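# Move three sand cores from mould to plywood boards

## Task

Lift three sand cores out of the mould: the long core with the rounded nose, plus the two upright bladed cores in the mould half on the robot's right. Set all three down on the plywood boards next to the mould and release them. The remaining two cores must stay upright in the mould.

## Robot and tools

Robot: two 6-joint arms, left_arm and right_arm, each with a parallel gripper. Joint order in every row and every per-joint list: waist, shoulder, elbow, wrist pitch, wrist yaw, wrist roll, then the gripper. Stated joint ranges in rad: waist -2.618 to 3.054, shoulder 0.000 to 3.142, elbow 0.000 to 3.142, wrist pitch -1.571 to 1.571, wrist yaw -1.571 to 1.571, wrist roll -2.094 to 2.094. A real end may sit up to 0.059 rad either side of these.

Frames: the scene frame has its origin at table-top height, halfway between the two nominal bases, +x pointing out over the table, +z up, and left_arm on the +y side. Image left and right do not follow arm names. Calibrated bases in the scene frame: left_arm at (+0.031, +0.345, 0) m with quat_wxyz (+1.000, 0, 0, +0.008); right_arm at (+0.030, -0.335, 0) m with quat_wxyz (+1.000, 0, 0, -0.014); +z is up in both. Each arm's end_effector_position (m) and end_effector_quat_wxyz are given in that arm's own base frame and may be off by a few cm. The gripper's fingers point along its +z and close along its y; the reported point lies between the pads, roughly 1 cm short of the tips. Cameras: cam_left_wrist and cam_right_wrist, both 896x504, mounted on the wrists.

The row: 14 numbers, each in [-1, 1], always both arms: left_arm's six joint numbers and its opening, then right_arm's six and its opening. Joint numbers are offsets, not poses, counted from the Joint targets as they stand when the action (or move) begins, not from the previous row. Scale: 1.0 equals 2.224 rad for waist, shoulder and elbow, and 8.485 rad for the three wrist joints. The opening is absolute: +1 fully open, -1 closed. Zero is a real opening command (half), so to keep a gripper unchanged resend its present value from Tool commands. Sending 0 for an arm's joints re-commands its current targets.

execute_actions: actions is a list of actions; each action is a list of up to 15 rows, one row per 1/30 s step; a short action repeats its last row until 15 steps pass. An empty list just reports state. cameras picks images (omit or ["all"] for all, [] for none). An action reaching more than 0.059 rad beyond a range end is refused for both arms; a malformed action, or a failing first action, rejects the whole call.

move: target is one 14-number row or a list of up to 15 rows; every row's offsets count from the same starting Joint targets. speed is the top rad/s of the joint with farthest to travel (0.01 to 12.57, default 0.5), one value or one per target. blend (rad) rounds corners between listed targets. opening_speed (0.2 or more, per second on the -1..+1 scale) makes the fingers change gradually; use a low value when closing on cores, which can crumble. blocking=false returns after about 0.5 s while the move continues. Paths are joint-synchronous, so the hand traces curves; nothing avoids obstacles or the other arm. The result adds a move: line: done, off_target (resting with a joint beyond 0.035 rad of target), moving, held or fault, and limits=held if steps were withheld.

wait: seconds from 0 to 10, arms hold last command. stop: brakes a running move (needs braking room). zoom_image: camera (cam_left_wrist or cam_right_wrist) and region [x0, y0, x1, y1] in pixels of its latest image, top-left origin, at most 504 by 504. finished_scene: scene is the current scene's number; call it only when the cores are placed and released, as it is final.

Results: Joint positions and Joint velocities per arm (rad, rad/s, then finger-pad gap in m, 0.094 when open); Joint targets (the base for your next offsets); Tool commands; grip_measured (measured opening on the command scale, slightly wide when empty); grip_effort_nm (motor effort, negative closing, not a pad force); joint torques (joints 1 to 3 wrap at ±28 N m). "within noise" means an arm is still. "joint sent to its limit" means a joint was clipped at its end. "joint command not followed" means the clearance check altered targets. Each step a joint target can lead its measured angle by at most 0.339 rad (big joints) or 2.2 rad (wrist); targets placing the hand over 200 mm from where it is get scaled back.

Gripping: the fingers go to the commanded reading and squeeze at full force (about 50 to 64 N per pad) once commanded roughly 0.05 below first touch. To release, command well above grip_measured.

Avoid: dropping cores, releasing them while moving, slamming or hitting hard, pressing hard, arms touching or one gripper closing on the other (can end the run), anything leaving the table, knocking over the two cores that stay. A wrist camera cable touching something counts as contact. Loose parts may occasionally get nudged. Holding loads or stretching out heats motors: MOTOR HOT at 75 °C, OVER-TEMPERATURE FAULT at 90 °C folds that arm away for good, and at 100 °C it collapses. To end a push, command targets back past the current positions.

Each tool is called as a command line: name --argument value for each argument, lists and objects as JSON in quotes; but a table of rows of numbers goes row by row, as --pt "numbers of a row", without its own name.

## Session

execute_actions --actions '[]'

Scene clock: 0.00 s.
left_arm: end_effector_position=(+0.3493, -0.0518, +0.2095) grip_measured=+1.000 grip_effort_nm=n/a end_effector_quat_wxyz=(+0.534, -0.007, +0.815, -0.226) | right_arm: end_effector_position=(+0.3046, +0.0783, +0.1820) grip_measured=+1.000 grip_effort_nm=n/a end_effector_quat_wxyz=(+0.477, +0.034, +0.863, +0.162)
Joint positions: left_arm=[0.059 1.017 0.578 0.071 0.424 -0.25 0.094] | right_arm=[0.21 0.854 0.562 -0.224 -0.068 0.329 0.094]
Joint velocities: within noise
Joint torques (N m): no reading
Heat: left arm: 30 °C; right arm: 31 °C.
Joint targets: left_arm=[0.059 1.010 0.587 0.072 0.427 -0.248] | right_arm=[0.210 0.847 0.574 -0.220 -0.067 0.327]
Tool commands: left_gripper/opening=+1.0 right_gripper/opening=+1.0

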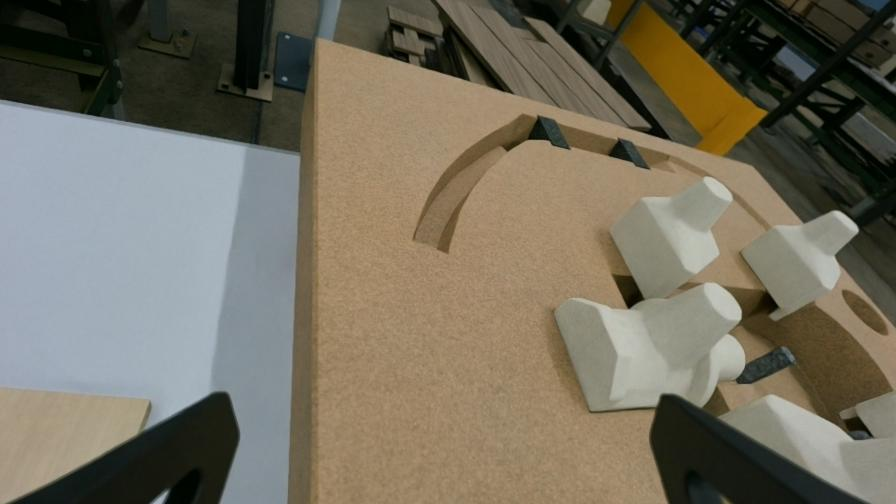

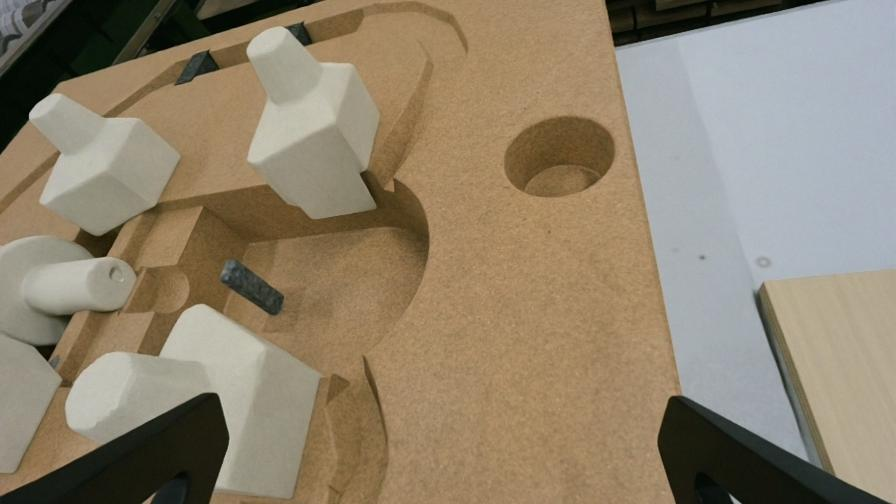

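move --target '[-0.094,0.1223,0.3318,-0.1432,-0.0503,0.0292,1,0,0.1956,0.3377,-0.1088,0.0079,-0.0385,1]' --speed 1

Scene clock: 27.03 s.
left_arm: end_effector_position=(+0.2931, -0.0428, +0.2149) grip_measured=+1.000 grip_effort_nm=0.042 end_effector_quat_wxyz=(+0.227, +0.067, +0.971, -0.022) | right_arm: end_effector_position=(+0.2897, +0.0641, +0.2118) grip_measured=+1.000 grip_effort_nm=0.022 end_effector_quat_wxyz=(+0.224, -0.100, +0.969, +0.028)
Joint positions: left_arm=[-0.143 1.273 1.3 -1.137 0.009 -0.007 0.094] | right_arm=[0.21 1.277 1.293 -1.131 -0.007 0.007 0.094]
Joint velocities: within noise
Joint torques (N m): left_arm=[-0.5 -2.78 7.21 1.26 -0.06 0.02] | right_arm=[-0.02 -3.04 8.13 0.71 0.06 -0.1]
Heat: left arm: 33 °C; right arm: 34 °C.
Joint targets: left_arm=[-0.150 1.282 1.326 -1.143 0.000 -0.001] | right_arm=[0.210 1.282 1.325 -1.143 0.000 0.000]
move: done

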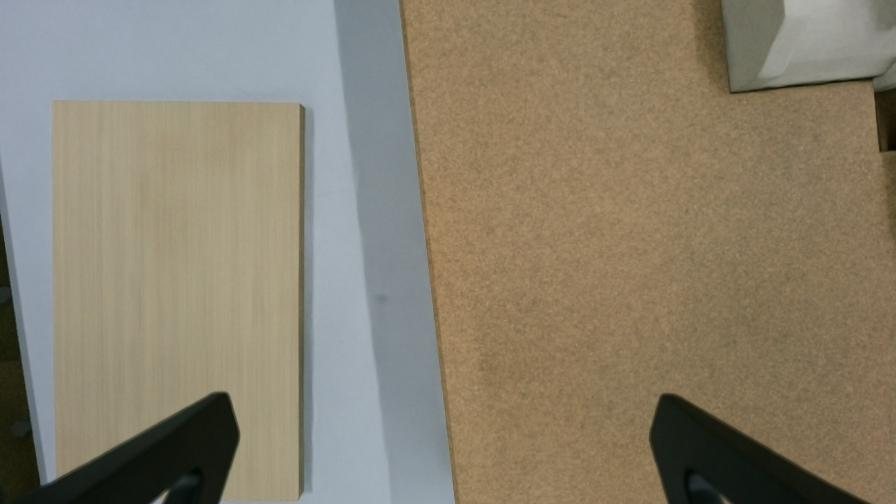

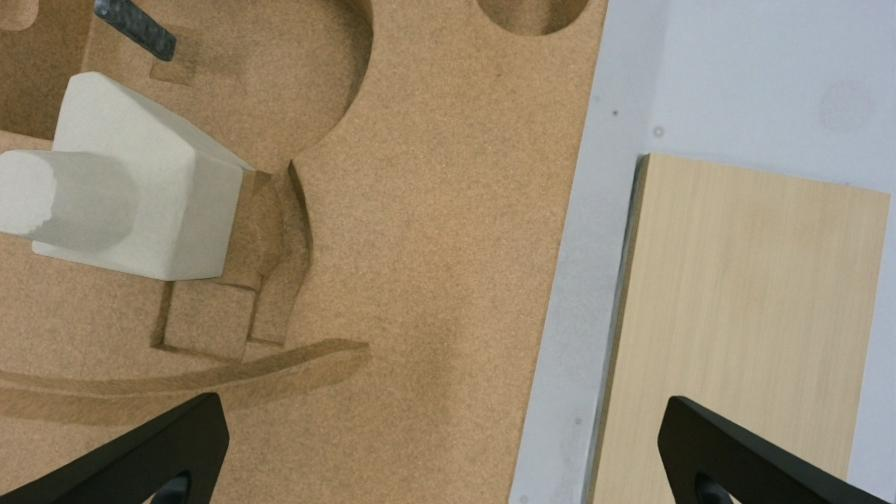

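move --target '[-0.180,0.1655,0.2419,-0.02,0,0,1,0.153,0.1655,0.2419,-0.02,0,0,1]' --speed 0.8

Scene clock: 46.87 s.
left_arm: end_effector_position=(+0.3218, -0.1966, +0.2672) grip_measured=+1.000 grip_effort_nm=0.032 end_effector_quat_wxyz=(+0.221, +0.262, +0.937, -0.065) | right_arm: end_effector_position=(+0.3222, +0.1992, +0.2635) grip_measured=+1.000 grip_effort_nm=0.027 end_effector_quat_wxyz=(+0.218, -0.262, +0.938, +0.064)
Joint positions: left_arm=[-0.549 1.638 1.837 -1.306 0.004 -0.006 0.094] | right_arm=[0.55 1.645 1.832 -1.3 -0.003 0.006 0.094]
Joint velocities: within noise
Joint torques (N m): left_arm=[0.02 -5.38 6.98 1.23 0 0] | right_arm=[0.14 -5.68 7.76 0.75 0.02 -0.1]
Heat: left arm: 33 °C; right arm: 35 °C.
Joint targets: left_arm=[-0.550 1.650 1.863 -1.313 0.000 0.000] | right_arm=[0.550 1.651 1.863 -1.313 0.000 0.000]
move: done

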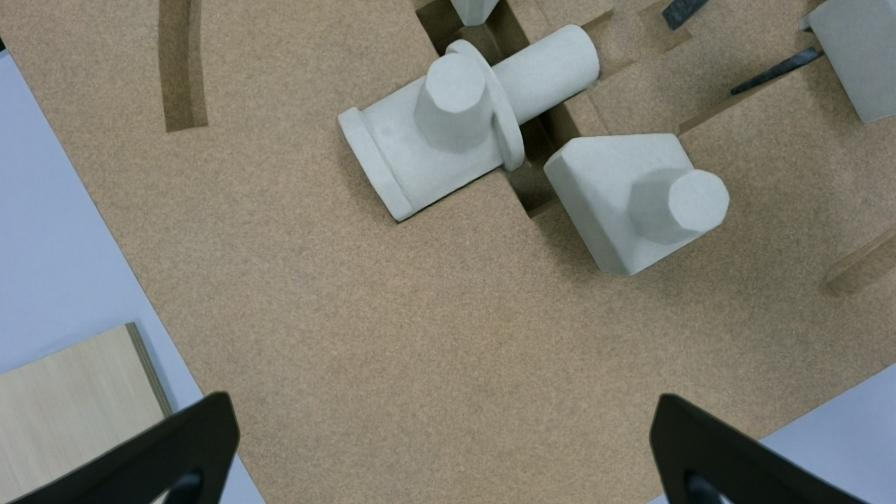

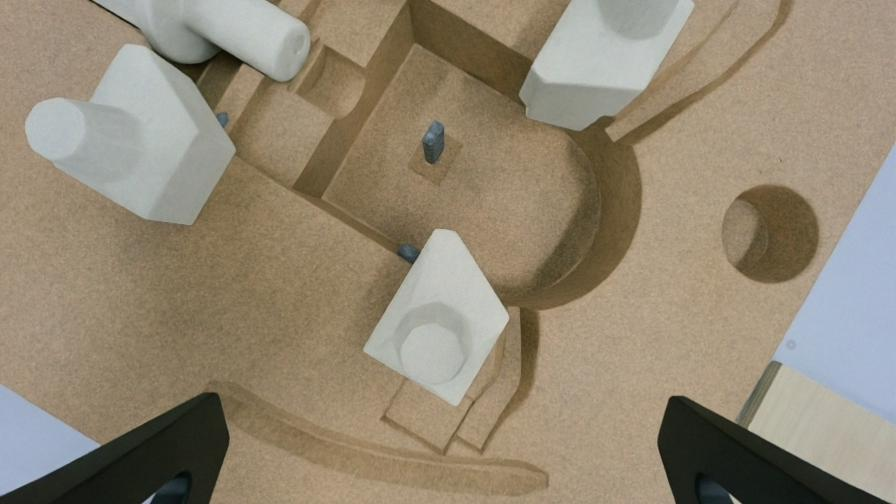

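zoom_image --camera "cam_left_wrist" --region '[300, 0, 760, 300]'

zoom_image --camera "cam_right_wrist" --region '[320, 160, 620, 460]'

zoom_image --camera "cam_right_wrist" --region '[450, 0, 750, 200]'

Scaled by 1.096.

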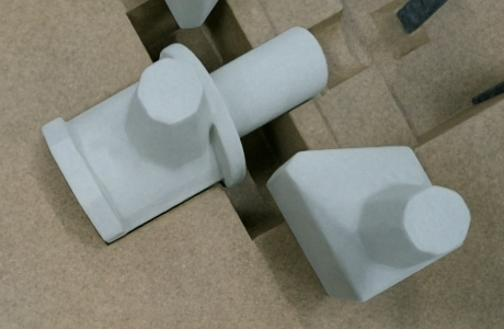

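Scaled by 1.680.

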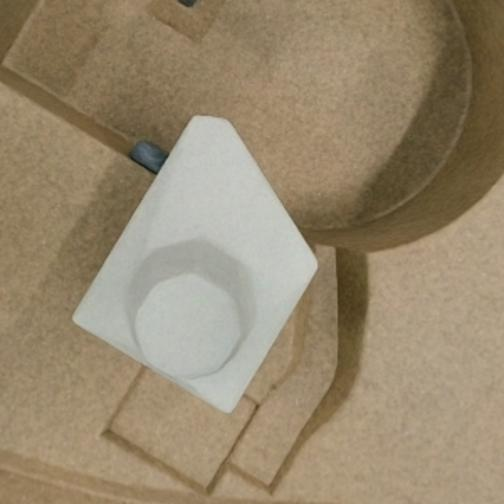

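Scaled by 1.680.

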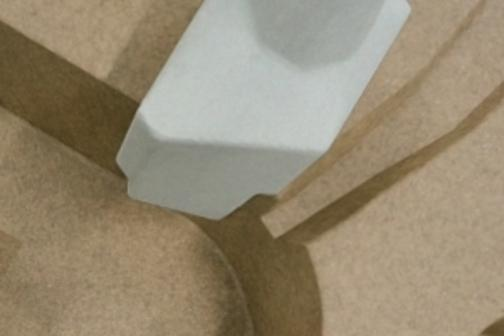

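move --target '[0,0,0,0,0,0,1,0.005,0.0423,-0.041,0.0007,0,0.0661,1]' --speed 0.8 --cameras '["cam_right_wrist"]'

Scene clock: 109.37 s.
left_arm: end_effector_position=(+0.3217, -0.1965, +0.2672) grip_measured=+1.000 grip_effort_nm=0.037 end_effector_quat_wxyz=(+0.221, +0.262, +0.937, -0.065) | right_arm: end_effector_position=(+0.3242, +0.2023, +0.2117) grip_measured=+1.000 grip_effort_nm=0.022 end_effector_quat_wxyz=(+0.130, +0.000, +0.988, +0.082)
Joint positions: left_arm=[-0.549 1.638 1.838 -1.307 0.004 -0.006 0.094] | right_arm=[0.554 1.74 1.779 -1.302 -0.003 0.554 0.094]
Joint velocities: within noise
Joint torques (N m): left_arm=[0.03 -5.31 6.91 1.22 -0.02 0] | right_arm=[0.79 -6.63 4.77 0.55 0.02 0.05]
Heat: left arm: 35 °C; right arm: 36 °C.
Joint targets: left_arm=[-0.550 1.650 1.864 -1.313 0.000 0.000] | right_arm=[0.562 1.745 1.772 -1.307 0.000 0.561]
move: done
Images, in order (width x height): cam_right_wrist 896x504.

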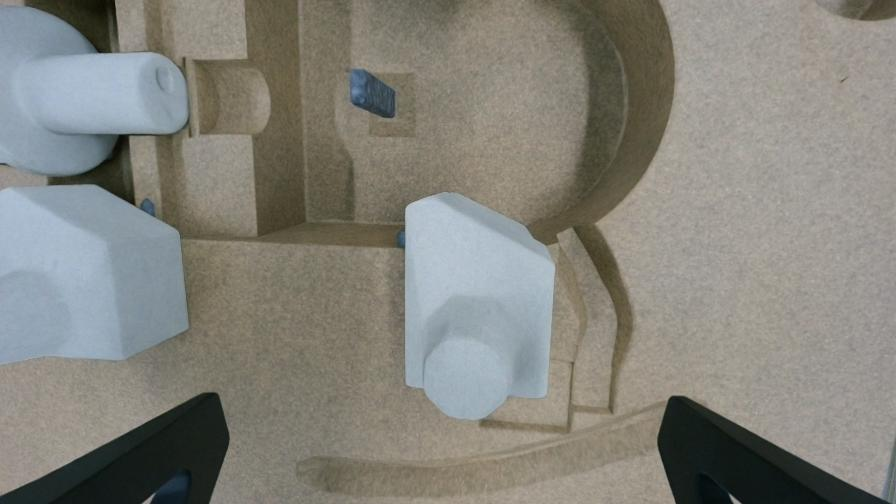

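move --target '[0,0,0,0,0,0,1,0.002,0.1088,0.0013,-0.0072,0,0.001,1]' --speed 0.3 --cameras '["cam_right_wrist"]'

Scene clock: 119.17 s.
left_arm: end_effector_position=(+0.3217, -0.1965, +0.2672) grip_measured=+1.000 grip_effort_nm=0.022 end_effector_quat_wxyz=(+0.221, +0.262, +0.937, -0.065) | right_arm: end_effector_position=(+0.3227, +0.2033, +0.1214) grip_measured=+1.000 grip_effort_nm=0.022 end_effector_quat_wxyz=(+0.006, +0.002, +1.000, +0.006)
Joint positions: left_arm=[-0.549 1.638 1.838 -1.307 0.004 -0.006 0.094] | right_arm=[0.558 1.983 1.779 -1.352 -0.003 0.562 0.094]
Joint velocities: within noise
Joint torques (N m): left_arm=[0.01 -5.26 6.98 1.24 -0.02 0.01] | right_arm=[0.54 -8.39 4.78 0.02 0.02 0.05]
Heat: left arm: 35 °C; right arm: 34 °C.
Joint targets: left_arm=[-0.550 1.650 1.864 -1.313 0.000 0.000] | right_arm=[0.566 1.987 1.775 -1.368 0.000 0.570]
move: done
Images, in order (width x height): cam_right_wrist 896x504.

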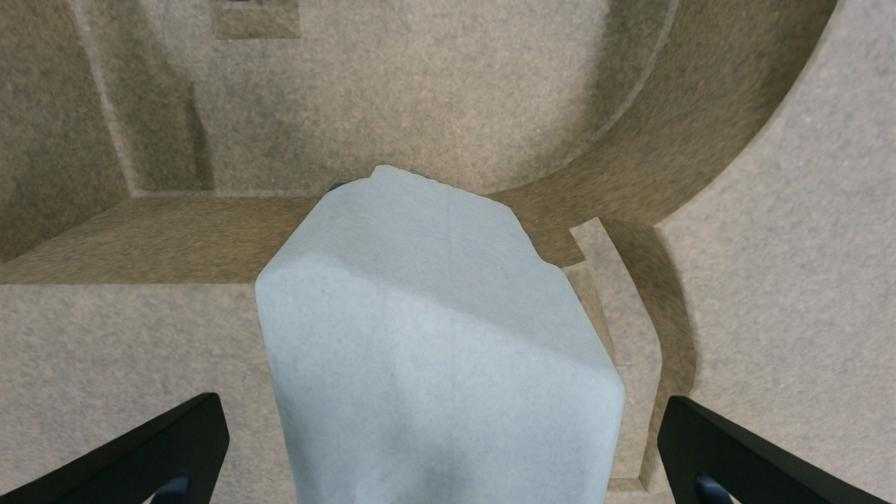

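move --target '[0,0,0,0,0,0,1,0,0,0,0,0,0,-0.1]' --opening_speed 0.3 --cameras '["cam_right_wrist"]'

Scene clock: 125.83 s.
left_arm: end_effector_position=(+0.3217, -0.1965, +0.2672) grip_measured=+1.000 grip_effort_nm=0.032 end_effector_quat_wxyz=(+0.221, +0.262, +0.937, -0.065) | right_arm: end_effector_position=(+0.3216, +0.2027, +0.1214) grip_measured=+0.160 grip_effort_nm=-1.004 end_effector_quat_wxyz=(+0.004, +0.002, +1.000, +0.004)
Joint positions: left_arm=[-0.549 1.638 1.838 -1.307 0.004 -0.006 0.094] | right_arm=[0.558 1.983 1.779 -1.357 -0.003 0.562 0.055]
Joint velocities: within noise
Joint torques (N m): left_arm=[-0.02 -5.31 6.93 1.25 -0.02 0] | right_arm=[0.68 -8.36 4.78 0.02 0.02 0.05]
Heat: left arm: 35 °C; right arm: 36 °C.
Joint targets: left_arm=[-0.550 1.650 1.864 -1.313 0.000 0.000] | right_arm=[0.566 1.987 1.775 -1.368 0.000 0.569]
move: done
Images, in order (width x height): cam_right_wrist 896x504.

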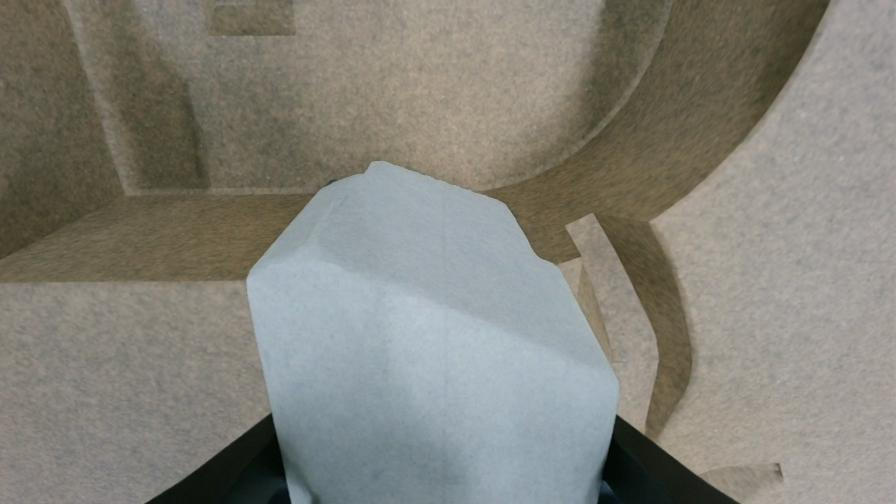

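move --pt "0 0 0 0 0 0 1 0 0.006 0.0656 -0.0157 0 0 -0.1" --pt "0 0 0 0 0 0 1 0 0.01 0.1263 -0.0211 0 0 -0.1" --speed 0.15 --blend 0.02

Scene clock: 132.97 s.
left_arm: end_effector_position=(+0.3217, -0.1965, +0.2672) grip_measured=+1.000 grip_effort_nm=0.032 end_effector_quat_wxyz=(+0.221, +0.262, +0.937, -0.065) | right_arm: end_effector_position=(+0.3268, +0.2060, +0.1698) grip_measured=+0.160 grip_effort_nm=-0.999 end_effector_quat_wxyz=(+0.015, +0.002, +1.000, +0.011)
Joint positions: left_arm=[-0.549 1.638 1.838 -1.307 0.004 -0.006 0.094] | right_arm=[0.558 2.01 2.012 -1.535 -0.003 0.563 0.055]
Joint velocities: within noise
Joint torques (N m): left_arm=[0.05 -5.3 6.91 1.25 -0.02 0.01] | right_arm=[0.7 -8.83 8.53 0.03 0.02 0.05]
Heat: left arm: 35 °C; right arm: 37 °C.
Joint targets: left_arm=[-0.550 1.650 1.864 -1.313 0.000 0.000] | right_arm=[0.566 2.009 2.056 -1.547 0.000 0.570]
move: off_target (right_arm); right_arm: the elbow is farthest, 0.044 rad from its target

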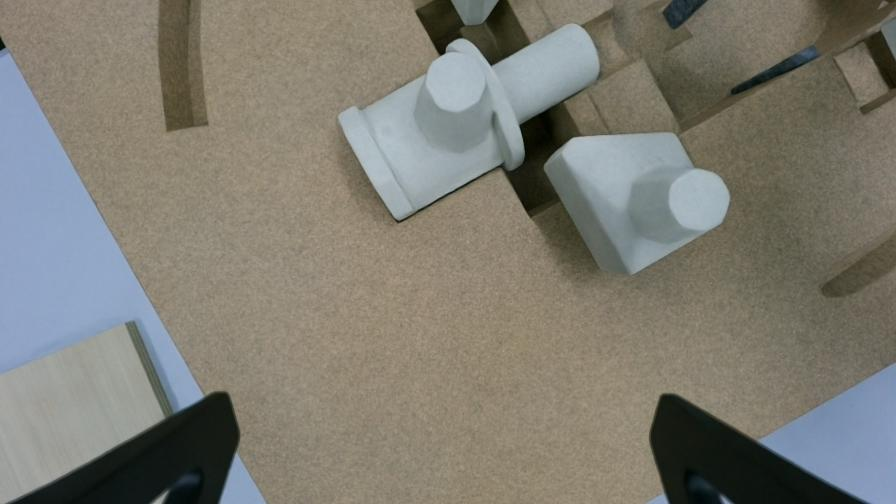

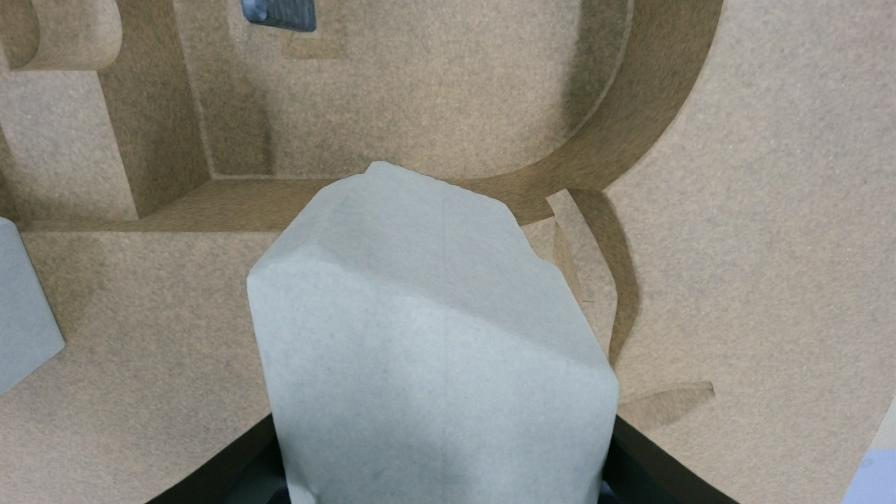

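move --pt "0 0 0 0 0 0 1 -0.2545 -0.3624 -0.3584 0.0814 0 -0.0672 -0.1" --pt "0 0 0 0 0 0 1 -0.5612 -0.2257 -0.6884 0.2627 -0.0778 -0.089 -0.1" --speed 0.8 --blend 0.15 --cameras '["cam_right_wrist"]'

Scene clock: 158.53 s.
left_arm: end_effector_position=(+0.3217, -0.1965, +0.2672) grip_measured=+1.000 grip_effort_nm=0.032 end_effector_quat_wxyz=(+0.221, +0.262, +0.937, -0.065) | right_arm: end_effector_position=(+0.3648, -0.1582, +0.1189) grip_measured=+0.160 grip_effort_nm=-0.999 end_effector_quat_wxyz=(+0.575, +0.038, +0.817, +0.025)
Joint positions: left_arm=[-0.549 1.638 1.838 -1.307 0.004 -0.006 0.094] | right_arm=[-0.679 1.517 0.516 0.571 -0.63 -0.174 0.054]
Joint velocities: within noise
Joint torques (N m): left_arm=[-0.08 -5.31 6.98 1.21 -0.01 0.01] | right_arm=[-0.31 -5.57 5.67 2.37 -0.42 -0.17]
Heat: left arm: 36 °C; right arm: 39 °C.
Joint targets: left_arm=[-0.550 1.650 1.864 -1.313 0.000 0.000] | right_arm=[-0.682 1.507 0.525 0.682 -0.660 -0.186]
move: off_target (right_arm); right_arm: the wrist pitch is farthest, 0.111 rad from its target
Images, in order (width x height): cam_right_wrist 896x504.

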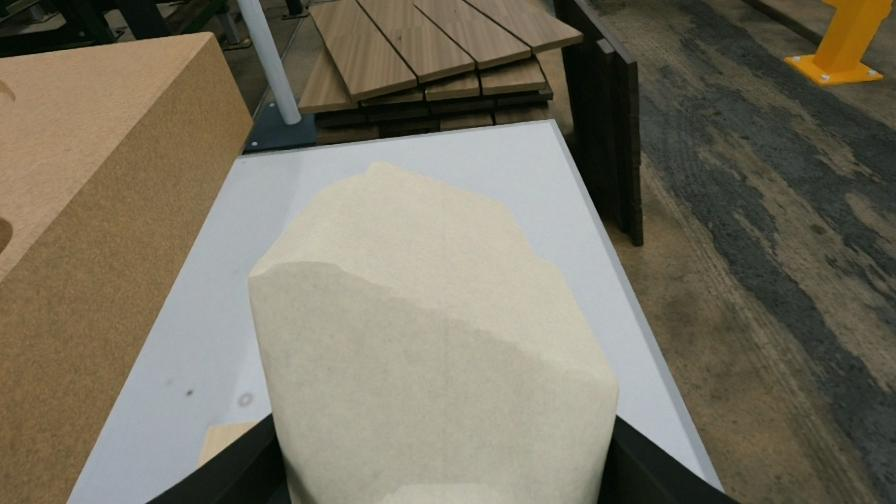

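move --target '[0,0,0,0,0,0,1,-0.0531,0.1192,-0.1025,0.0758,-0.0141,0.0013,-0.1]' --speed 0.4 --cameras '["cam_right_wrist"]'

Scene clock: 167.67 s.
left_arm: end_effector_position=(+0.3217, -0.1965, +0.2672) grip_measured=+1.000 grip_effort_nm=0.027 end_effector_quat_wxyz=(+0.221, +0.262, +0.937, -0.065) | right_arm: end_effector_position=(+0.3318, -0.1609, +0.0846) grip_measured=+0.160 grip_effort_nm=-1.009 end_effector_quat_wxyz=(+0.635, +0.012, +0.773, -0.001)
Joint positions: left_arm=[-0.549 1.638 1.838 -1.307 0.004 -0.006 0.094] | right_arm=[-0.793 1.777 0.292 1.213 -0.757 -0.174 0.054]
Joint velocities: within noise
Joint torques (N m): left_arm=[-0.06 -5.37 6.97 1.23 -0.05 0.02] | right_arm=[-0.66 -5.34 3.29 2.46 -0.32 -0.04]
Heat: left arm: 36 °C; right arm: 37 °C.
Joint targets: left_arm=[-0.550 1.650 1.864 -1.313 0.000 0.000] | right_arm=[-0.800 1.772 0.297 1.325 -0.780 -0.175]
move: off_target (right_arm); right_arm: the wrist pitch is farthest, 0.112 rad from its target
Images, in order (width x height): cam_right_wrist 896x504.

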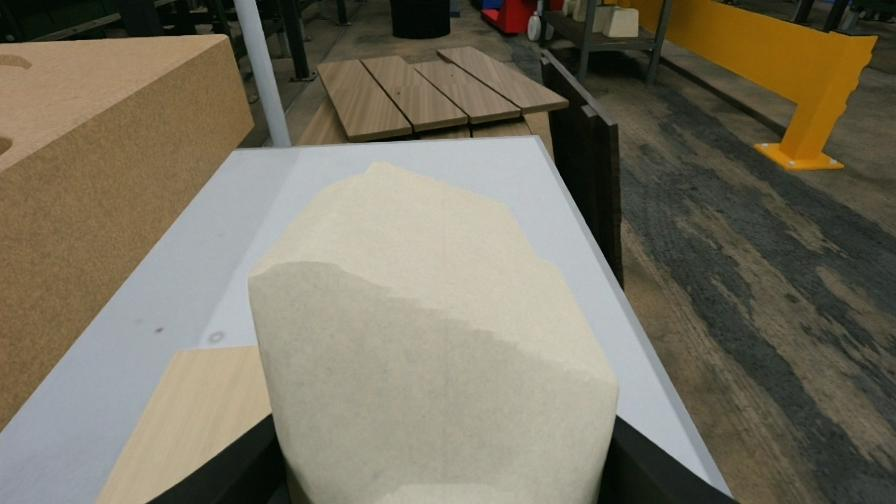

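move --target '[0,0,0,0,0,0,1,0,0.0985,-0.0018,0.0265,0,0,-0.1]' --speed 0.12 --cameras '["cam_right_wrist"]'

Scene clock: 176.67 s.
left_arm: end_effector_position=(+0.3217, -0.1965, +0.2672) grip_measured=+1.000 grip_effort_nm=0.032 end_effector_quat_wxyz=(+0.221, +0.262, +0.937, -0.065) | right_arm: end_effector_position=(+0.3322, -0.1611, +0.0539) grip_measured=+0.160 grip_effort_nm=-1.004 end_effector_quat_wxyz=(+0.633, +0.014, +0.774, +0.002)
Joint positions: left_arm=[-0.549 1.638 1.838 -1.307 0.004 -0.006 0.094] | right_arm=[-0.793 1.992 0.292 1.421 -0.759 -0.173 0.054]
Joint velocities: within noise
Joint torques (N m): left_arm=[-0.1 -5.31 6.91 1.23 -0.04 0] | right_arm=[-0.65 -5.72 1.92 2.61 -0.32 -0.08]
Heat: left arm: 36 °C; right arm: 39 °C.
Joint targets: left_arm=[-0.550 1.650 1.864 -1.313 0.000 0.000] | right_arm=[-0.800 1.991 0.293 1.550 -0.780 -0.175]
move: off_target (right_arm); right_arm: the wrist pitch is farthest, 0.129 rad from its target
Images, in order (width x height): cam_right_wrist 896x504.

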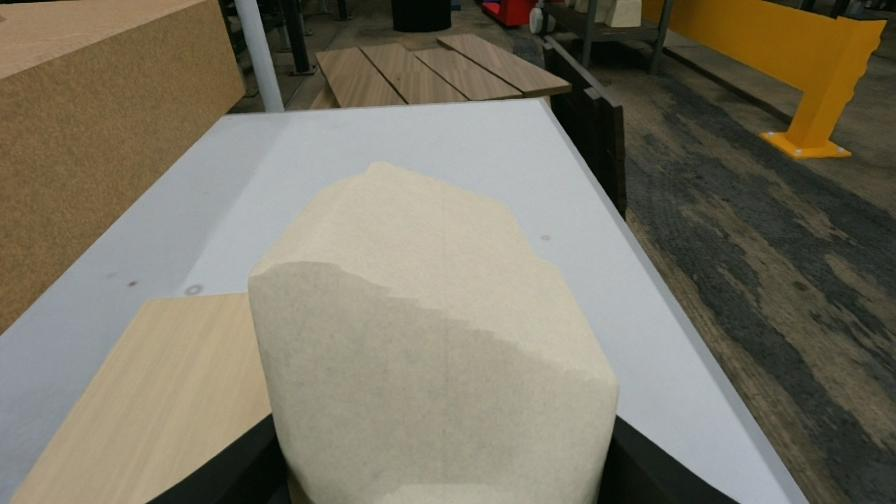

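move --target '[0,0,0,0,0,0,1,0,0.0257,0,0.005,0,0,-0.1]' --speed 0.1 --cameras '["cam_right_wrist"]'

Scene clock: 180.03 s.
left_arm: end_effector_position=(+0.3217, -0.1965, +0.2672) grip_measured=+1.000 grip_effort_nm=0.032 end_effector_quat_wxyz=(+0.221, +0.262, +0.937, -0.065) | right_arm: end_effector_position=(+0.3326, -0.1589, +0.0515) grip_measured=+0.160 grip_effort_nm=-1.009 end_effector_quat_wxyz=(+0.638, +0.006, +0.770, +0.003)
Joint positions: left_arm=[-0.549 1.638 1.838 -1.307 0.004 -0.006 0.094] | right_arm=[-0.793 2.037 0.292 1.483 -0.772 -0.173 0.054]
Joint velocities: within noise
Joint torques (N m): left_arm=[-0.01 -5.34 6.94 1.26 0 0] | right_arm=[-0.65 -4.81 1.7 2.21 -0.17 -0.07]
Heat: left arm: 36 °C; right arm: 40 °C.
Joint targets: left_arm=[-0.550 1.650 1.864 -1.313 0.000 0.000] | right_arm=[-0.800 2.048 0.293 1.570 -0.780 -0.175]
joint sent to its limit (right arm) — the wrist pitch, upper limit.
move: off_target (right_arm); right_arm: the wrist pitch is farthest, 0.110 rad from its target
Images, in order (width x height): cam_right_wrist 896x504.

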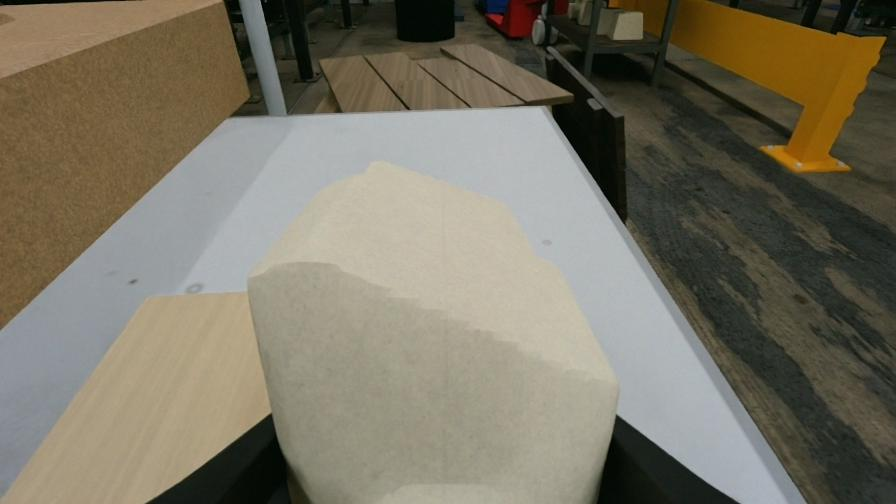

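move --target '[0,0,0,0,0,0,1,0,0.0257,0.01,0,0,0,-0.1]' --speed 0.1 --cameras '["cam_right_wrist"]'

Scene clock: 182.47 s.
left_arm: end_effector_position=(+0.3217, -0.1965, +0.2672) grip_measured=+1.000 grip_effort_nm=0.032 end_effector_quat_wxyz=(+0.221, +0.262, +0.937, -0.065) | right_arm: end_effector_position=(+0.3364, -0.1599, +0.0494) grip_measured=+0.160 grip_effort_nm=-1.004 end_effector_quat_wxyz=(+0.641, -0.005, +0.768, +0.008)
Joint positions: left_arm=[-0.549 1.638 1.838 -1.307 0.004 -0.006 0.094] | right_arm=[-0.797 2.065 0.318 1.487 -0.8 -0.182 0.054]
Joint velocities: within noise
Joint torques (N m): left_arm=[-0.03 -5.27 6.95 1.2 0 -0.01] | right_arm=[-0.38 -2.82 1.39 2.16 0.08 0.05]
Heat: left arm: 36 °C; right arm: 40 °C.
Joint targets: left_arm=[-0.550 1.650 1.864 -1.313 0.000 0.000] | right_arm=[-0.801 2.105 0.315 1.570 -0.780 -0.175]
move: off_target (right_arm); right_arm: the wrist pitch is farthest, 0.083 rad from its target
Images, in order (width x height): cam_right_wrist 896x504.

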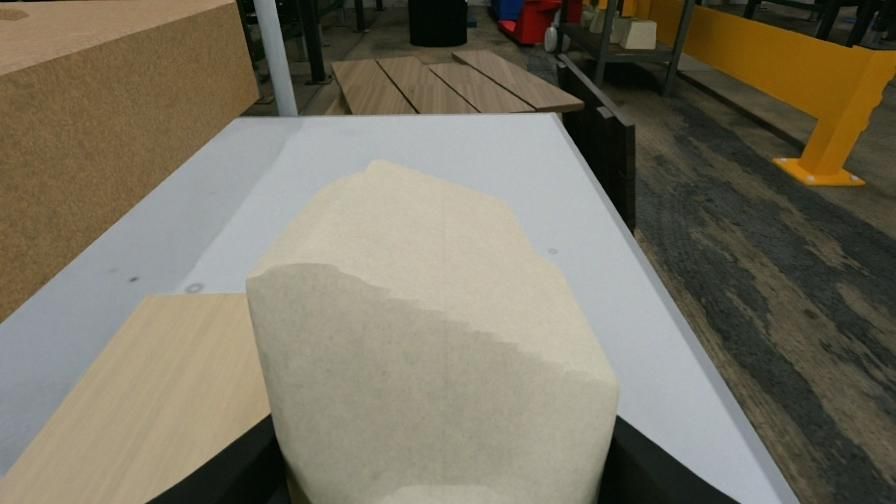

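move --target '[0,0,0,0,0,0,1,0,0,0,0,0,0,0.45]' --opening_speed 0.2 --cameras '["cam_right_wrist"]'

Scene clock: 187.07 s.
left_arm: end_effector_position=(+0.3217, -0.1965, +0.2672) grip_measured=+1.000 grip_effort_nm=0.032 end_effector_quat_wxyz=(+0.221, +0.262, +0.937, -0.065) | right_arm: end_effector_position=(+0.3351, -0.1602, +0.0406) grip_measured=+0.447 grip_effort_nm=0.183 end_effector_quat_wxyz=(+0.633, +0.005, +0.774, +0.013)
Joint positions: left_arm=[-0.549 1.638 1.838 -1.307 0.004 -0.006 0.094] | right_arm=[-0.797 2.09 0.318 1.486 -0.79 -0.178 0.068]
Joint velocities: within noise
Joint torques (N m): left_arm=[-0.03 -5.33 6.93 1.22 0 0] | right_arm=[-0.36 -4.79 1.26 2.16 -0.02 0]
Heat: left arm: 36 °C; right arm: 40 °C.
Joint targets: left_arm=[-0.550 1.650 1.864 -1.313 0.000 0.000] | right_arm=[-0.801 2.105 0.315 1.570 -0.780 -0.175]
move: off_target (right_arm); right_arm: the wrist pitch is farthest, 0.084 rad from its target
Images, in order (width x height): cam_right_wrist 896x504.

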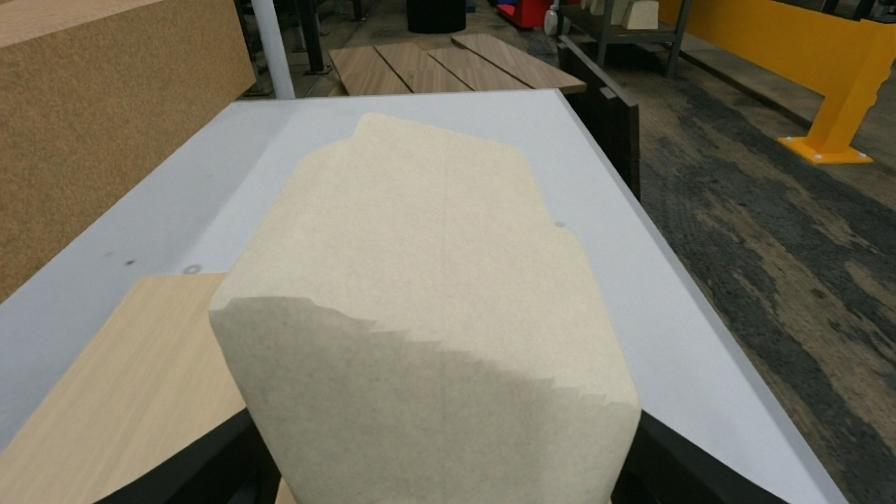

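move --pt "0 0 0 0 0 0 1 0 -0.1497 -0.008 -0.0289 0 0 0.5" --pt "0 0 0 0 0 0 1 0.054 -0.2689 0.0944 -0.1047 0.0141 -0.0013 0.5" --pt "0 0 0 0 0 0 1 0.558 -0.1371 0.6992 -0.3052 0.0919 0.0206 0.5" --speed '[0.3,0.6,0.9]' --blend 0.1 --cameras '["cam_right_wrist"]'

Scene clock: 201.53 s.
left_arm: end_effector_position=(+0.3217, -0.1965, +0.2672) grip_measured=+1.000 grip_effort_nm=0.032 end_effector_quat_wxyz=(+0.221, +0.262, +0.937, -0.065) | right_arm: end_effector_position=(+0.4161, +0.2006, +0.2450) grip_measured=+0.497 grip_effort_nm=0.178 end_effector_quat_wxyz=(+0.293, -0.214, +0.929, +0.069)
Joint positions: left_arm=[-0.549 1.638 1.838 -1.307 0.004 -0.006 0.094] | right_arm=[0.444 1.791 1.841 -1.009 -0.007 -0.007 0.07]
Joint velocities: within noise
Joint torques (N m): left_arm=[0.01 -5.39 6.91 1.23 -0.02 0] | right_arm=[-0.4 -7.02 8.03 0.95 0.08 0.05]
Heat: left arm: 36 °C; right arm: 40 °C.
Joint targets: left_arm=[-0.550 1.650 1.864 -1.313 0.000 0.000] | right_arm=[0.440 1.800 1.870 -1.020 0.000 0.000]
move: done
Images, in order (width x height): cam_right_wrist 896x504.

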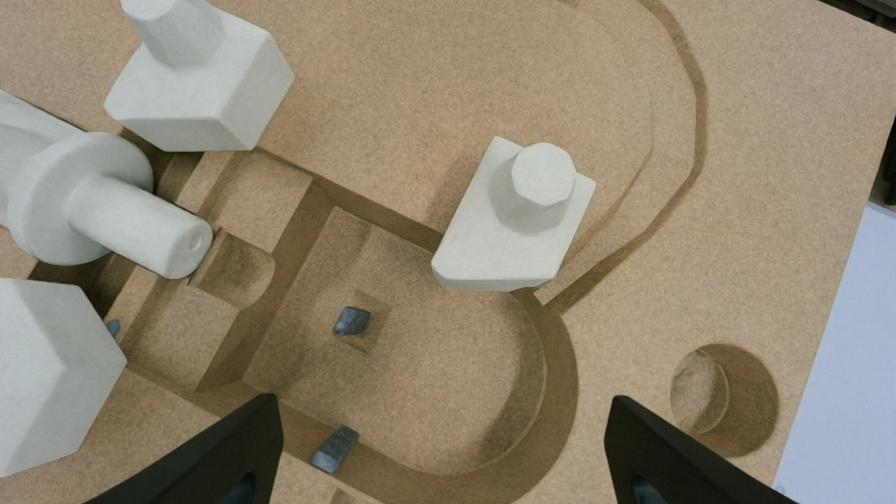

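move --target '[0,0,0,0,0,0,1,0.0085,0.1095,0.0531,0.009,0.0281,0.046,1]' --speed 0.6 --cameras '["cam_right_wrist"]'

Scene clock: 238.17 s.
left_arm: end_effector_position=(+0.3217, -0.1965, +0.2672) grip_measured=+1.000 grip_effort_nm=0.032 end_effector_quat_wxyz=(+0.221, +0.262, +0.937, -0.065) | right_arm: end_effector_position=(+0.4760, +0.1878, +0.1829) grip_measured=+0.997 grip_effort_nm=0.178 end_effector_quat_wxyz=(+0.280, -0.004, +0.960, +0.005)
Joint positions: left_arm=[-0.549 1.638 1.838 -1.307 0.004 -0.006 0.094] | right_arm=[0.452 2.038 1.955 -0.963 0.225 0.382 0.094]
Joint velocities: within noise
Joint torques (N m): left_arm=[-0.12 -5.33 6.93 1.25 -0.03 -0.01] | right_arm=[0.62 -9.24 8.42 1.07 0.2 0.04]
Heat: left arm: 36 °C; right arm: 37 °C.
Joint targets: left_arm=[-0.550 1.650 1.864 -1.313 0.000 0.000] | right_arm=[0.459 2.044 1.988 -0.943 0.238 0.391]
move: done
Images, in order (width x height): cam_right_wrist 896x504.

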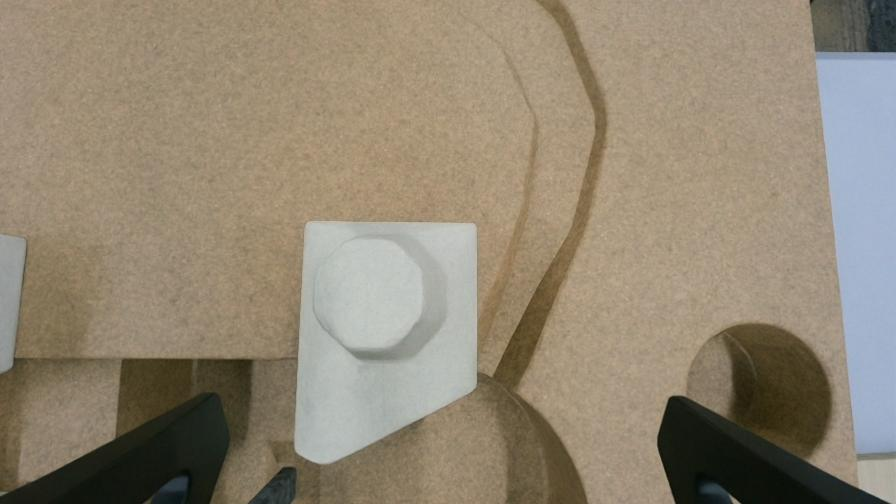

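move --pt "0 0 0 0 0 0 1 0.0153 0 0 0 0.0035 0.003 1" --pt "0 0 0 0 0 0 1 -0.0112 0.1902 0.2311 -0.0415 -0.013 0.001 1" --speed 0.3 --cameras '["cam_right_wrist"]'

Scene clock: 252.30 s.
left_arm: end_effector_position=(+0.3217, -0.1965, +0.2672) grip_measured=+1.000 grip_effort_nm=0.032 end_effector_quat_wxyz=(+0.221, +0.262, +0.937, -0.065) | right_arm: end_effector_position=(+0.4996, +0.2117, +0.1149) grip_measured=+0.997 grip_effort_nm=0.173 end_effector_quat_wxyz=(+0.165, -0.009, +0.986, +0.003)
Joint positions: left_arm=[-0.549 1.638 1.838 -1.307 0.004 -0.006 0.094] | right_arm=[0.442 2.454 2.471 -1.282 0.131 0.404 0.094]
Joint velocities: within noise
Joint torques (N m): left_arm=[0.01 -5.5 6.93 1.25 0 0] | right_arm=[-0.68 -10.91 7.88 0.46 0.03 -0.1]
Heat: left arm: 36 °C; right arm: 40 °C.
Joint targets: left_arm=[-0.550 1.650 1.864 -1.313 0.000 0.000] | right_arm=[0.435 2.467 2.502 -1.296 0.128 0.399]
move: done
Images, in order (width x height): cam_right_wrist 896x504.

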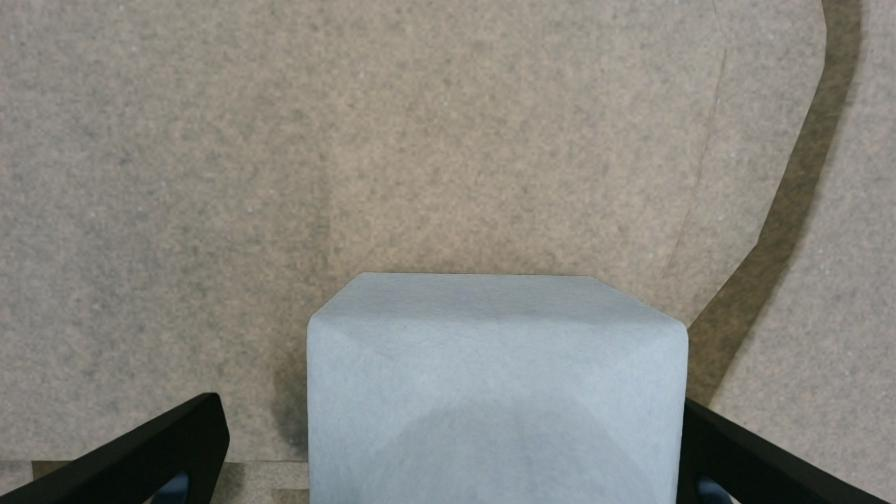

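move --pt "0 0 0 0 0 0 1 -0.0075 0 0 0 0 0 1" --pt "0 0 0 0 0 0 1 -0.0075 0 0 0 0 0 -0.1" --speed 0.1 --opening_speed 0.3 --cameras '["cam_right_wrist"]'

Scene clock: 260.90 s.
left_arm: end_effector_position=(+0.3217, -0.1965, +0.2672) grip_measured=+1.000 grip_effort_nm=0.027 end_effector_quat_wxyz=(+0.221, +0.262, +0.937, -0.065) | right_arm: end_effector_position=(+0.5027, +0.2026, +0.1146) grip_measured=+0.159 grip_effort_nm=-1.004 end_effector_quat_wxyz=(+0.164, +0.000, +0.986, +0.002)
Joint positions: left_arm=[-0.549 1.638 1.838 -1.307 0.004 -0.006 0.094] | right_arm=[0.424 2.454 2.471 -1.284 0.129 0.404 0.054]
Joint velocities: within noise
Joint torques (N m): left_arm=[0.01 -5.35 6.93 1.27 -0.02 0.01] | right_arm=[-0.5 -10.88 7.9 0.49 0.04 -0.09]
Heat: left arm: 36 °C; right arm: 44 °C.
Joint targets: left_arm=[-0.550 1.650 1.864 -1.312 0.000 0.000] | right_arm=[0.418 2.467 2.502 -1.295 0.128 0.399]
move: done
Images, in order (width x height): cam_right_wrist 896x504.

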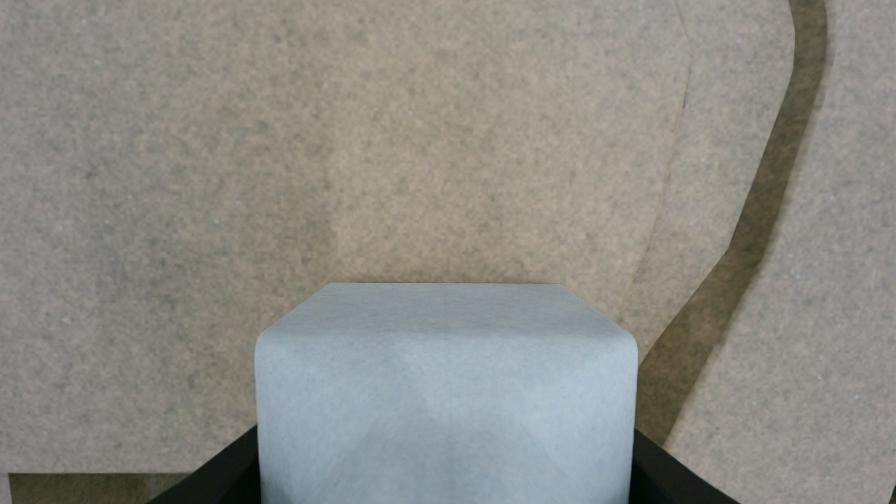

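move --pt "0 0 0 0 0 0 1 0 -0.0328 -0.0094 0.0021 0 0 -0.1" --pt "0 0 0 0 0 0 1 0 -0.0603 -0.0243 0.0059 0 0 -0.1" --pt "0 0 0 0 0 0 1 0 -0.1034 -0.0665 0.0161 0 0 -0.1" --speed 0.08 --blend 0.02

Scene clock: 276.07 s.
left_arm: end_effector_position=(+0.3217, -0.1965, +0.2672) grip_measured=+1.000 grip_effort_nm=0.022 end_effector_quat_wxyz=(+0.221, +0.262, +0.937, -0.065) | right_arm: end_effector_position=(+0.4991, +0.2020, +0.1608) grip_measured=+0.159 grip_effort_nm=-1.004 end_effector_quat_wxyz=(+0.213, +0.003, +0.977, +0.027)
Joint positions: left_arm=[-0.549 1.638 1.838 -1.307 0.004 -0.006 0.094] | right_arm=[0.424 2.305 2.355 -1.206 0.124 0.403 0.054]
Joint velocities: within noise
Joint torques (N m): left_arm=[-0.03 -5.33 6.97 1.23 -0.03 0] | right_arm=[-0.5 -16.83 5.42 1.16 0.08 -0.09]
Heat: left arm: 37 °C; right arm: 49 °C.
Joint targets: left_arm=[-0.550 1.650 1.864 -1.312 0.000 0.000] | right_arm=[0.418 2.237 2.355 -1.159 0.128 0.399]
move: off_target (right_arm); right_arm: the shoulder is farthest, 0.068 rad from its target

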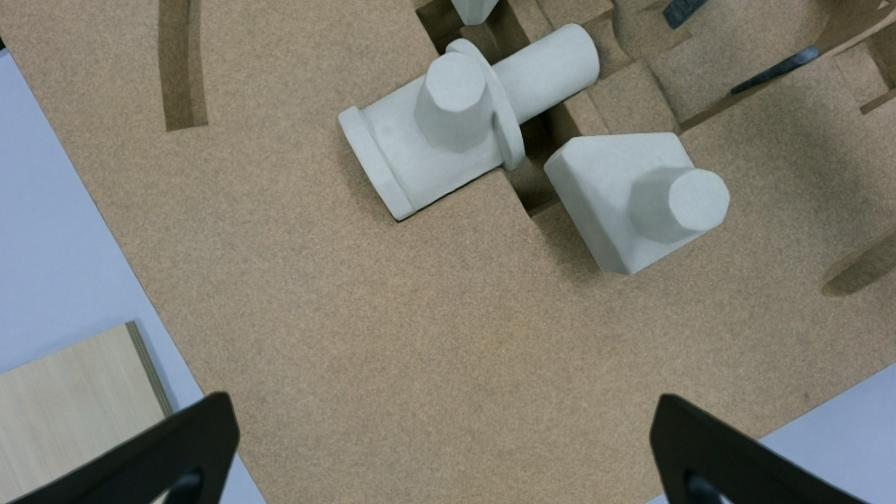

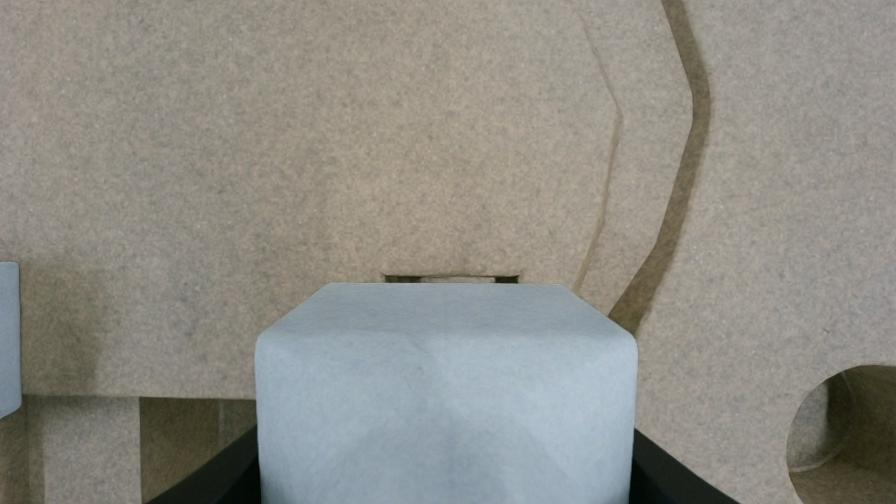

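move --pt "0 0 0 0 0 0 1 0 0.0265 0.0067 -0.01 0 0 -0.1" --pt "0 0 0 0 0 0 1 0 0.0683 0.1299 -0.0313 0 0 -0.1" --speed 0.1 --blend 0.02 --cameras '["cam_right_wrist"]'

Scene clock: 287.40 s.
left_arm: end_effector_position=(+0.3217, -0.1965, +0.2672) grip_measured=+1.000 grip_effort_nm=0.032 end_effector_quat_wxyz=(+0.221, +0.262, +0.937, -0.065) | right_arm: end_effector_position=(+0.4858, +0.1960, +0.1770) grip_measured=+0.159 grip_effort_nm=-1.009 end_effector_quat_wxyz=(+0.182, +0.001, +0.983, +0.013)
Joint positions: left_arm=[-0.549 1.638 1.838 -1.307 0.004 -0.006 0.094] | right_arm=[0.424 2.387 2.598 -1.434 0.124 0.403 0.054]
Joint velocities: within noise
Joint torques (N m): left_arm=[-0.01 -5.33 6.98 1.24 -0.01 0] | right_arm=[-0.51 -11.15 8.66 0.76 0.09 -0.09]
Heat: left arm: 37 °C; right arm: 49 °C.
Joint targets: left_arm=[-0.550 1.650 1.864 -1.312 0.000 0.000] | right_arm=[0.418 2.389 2.643 -1.424 0.128 0.399]
move: off_target (right_arm); right_arm: the elbow is farthest, 0.046 rad from its target
Images, in order (width x height): cam_right_wrist 896x504.

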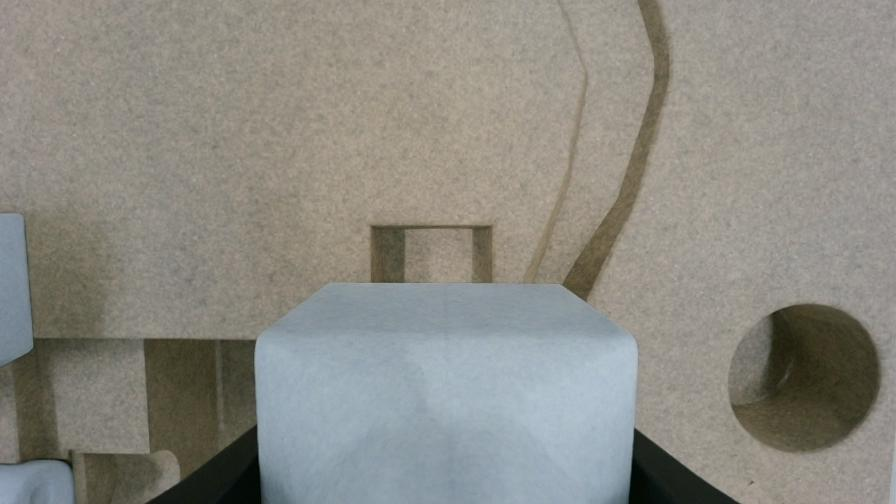

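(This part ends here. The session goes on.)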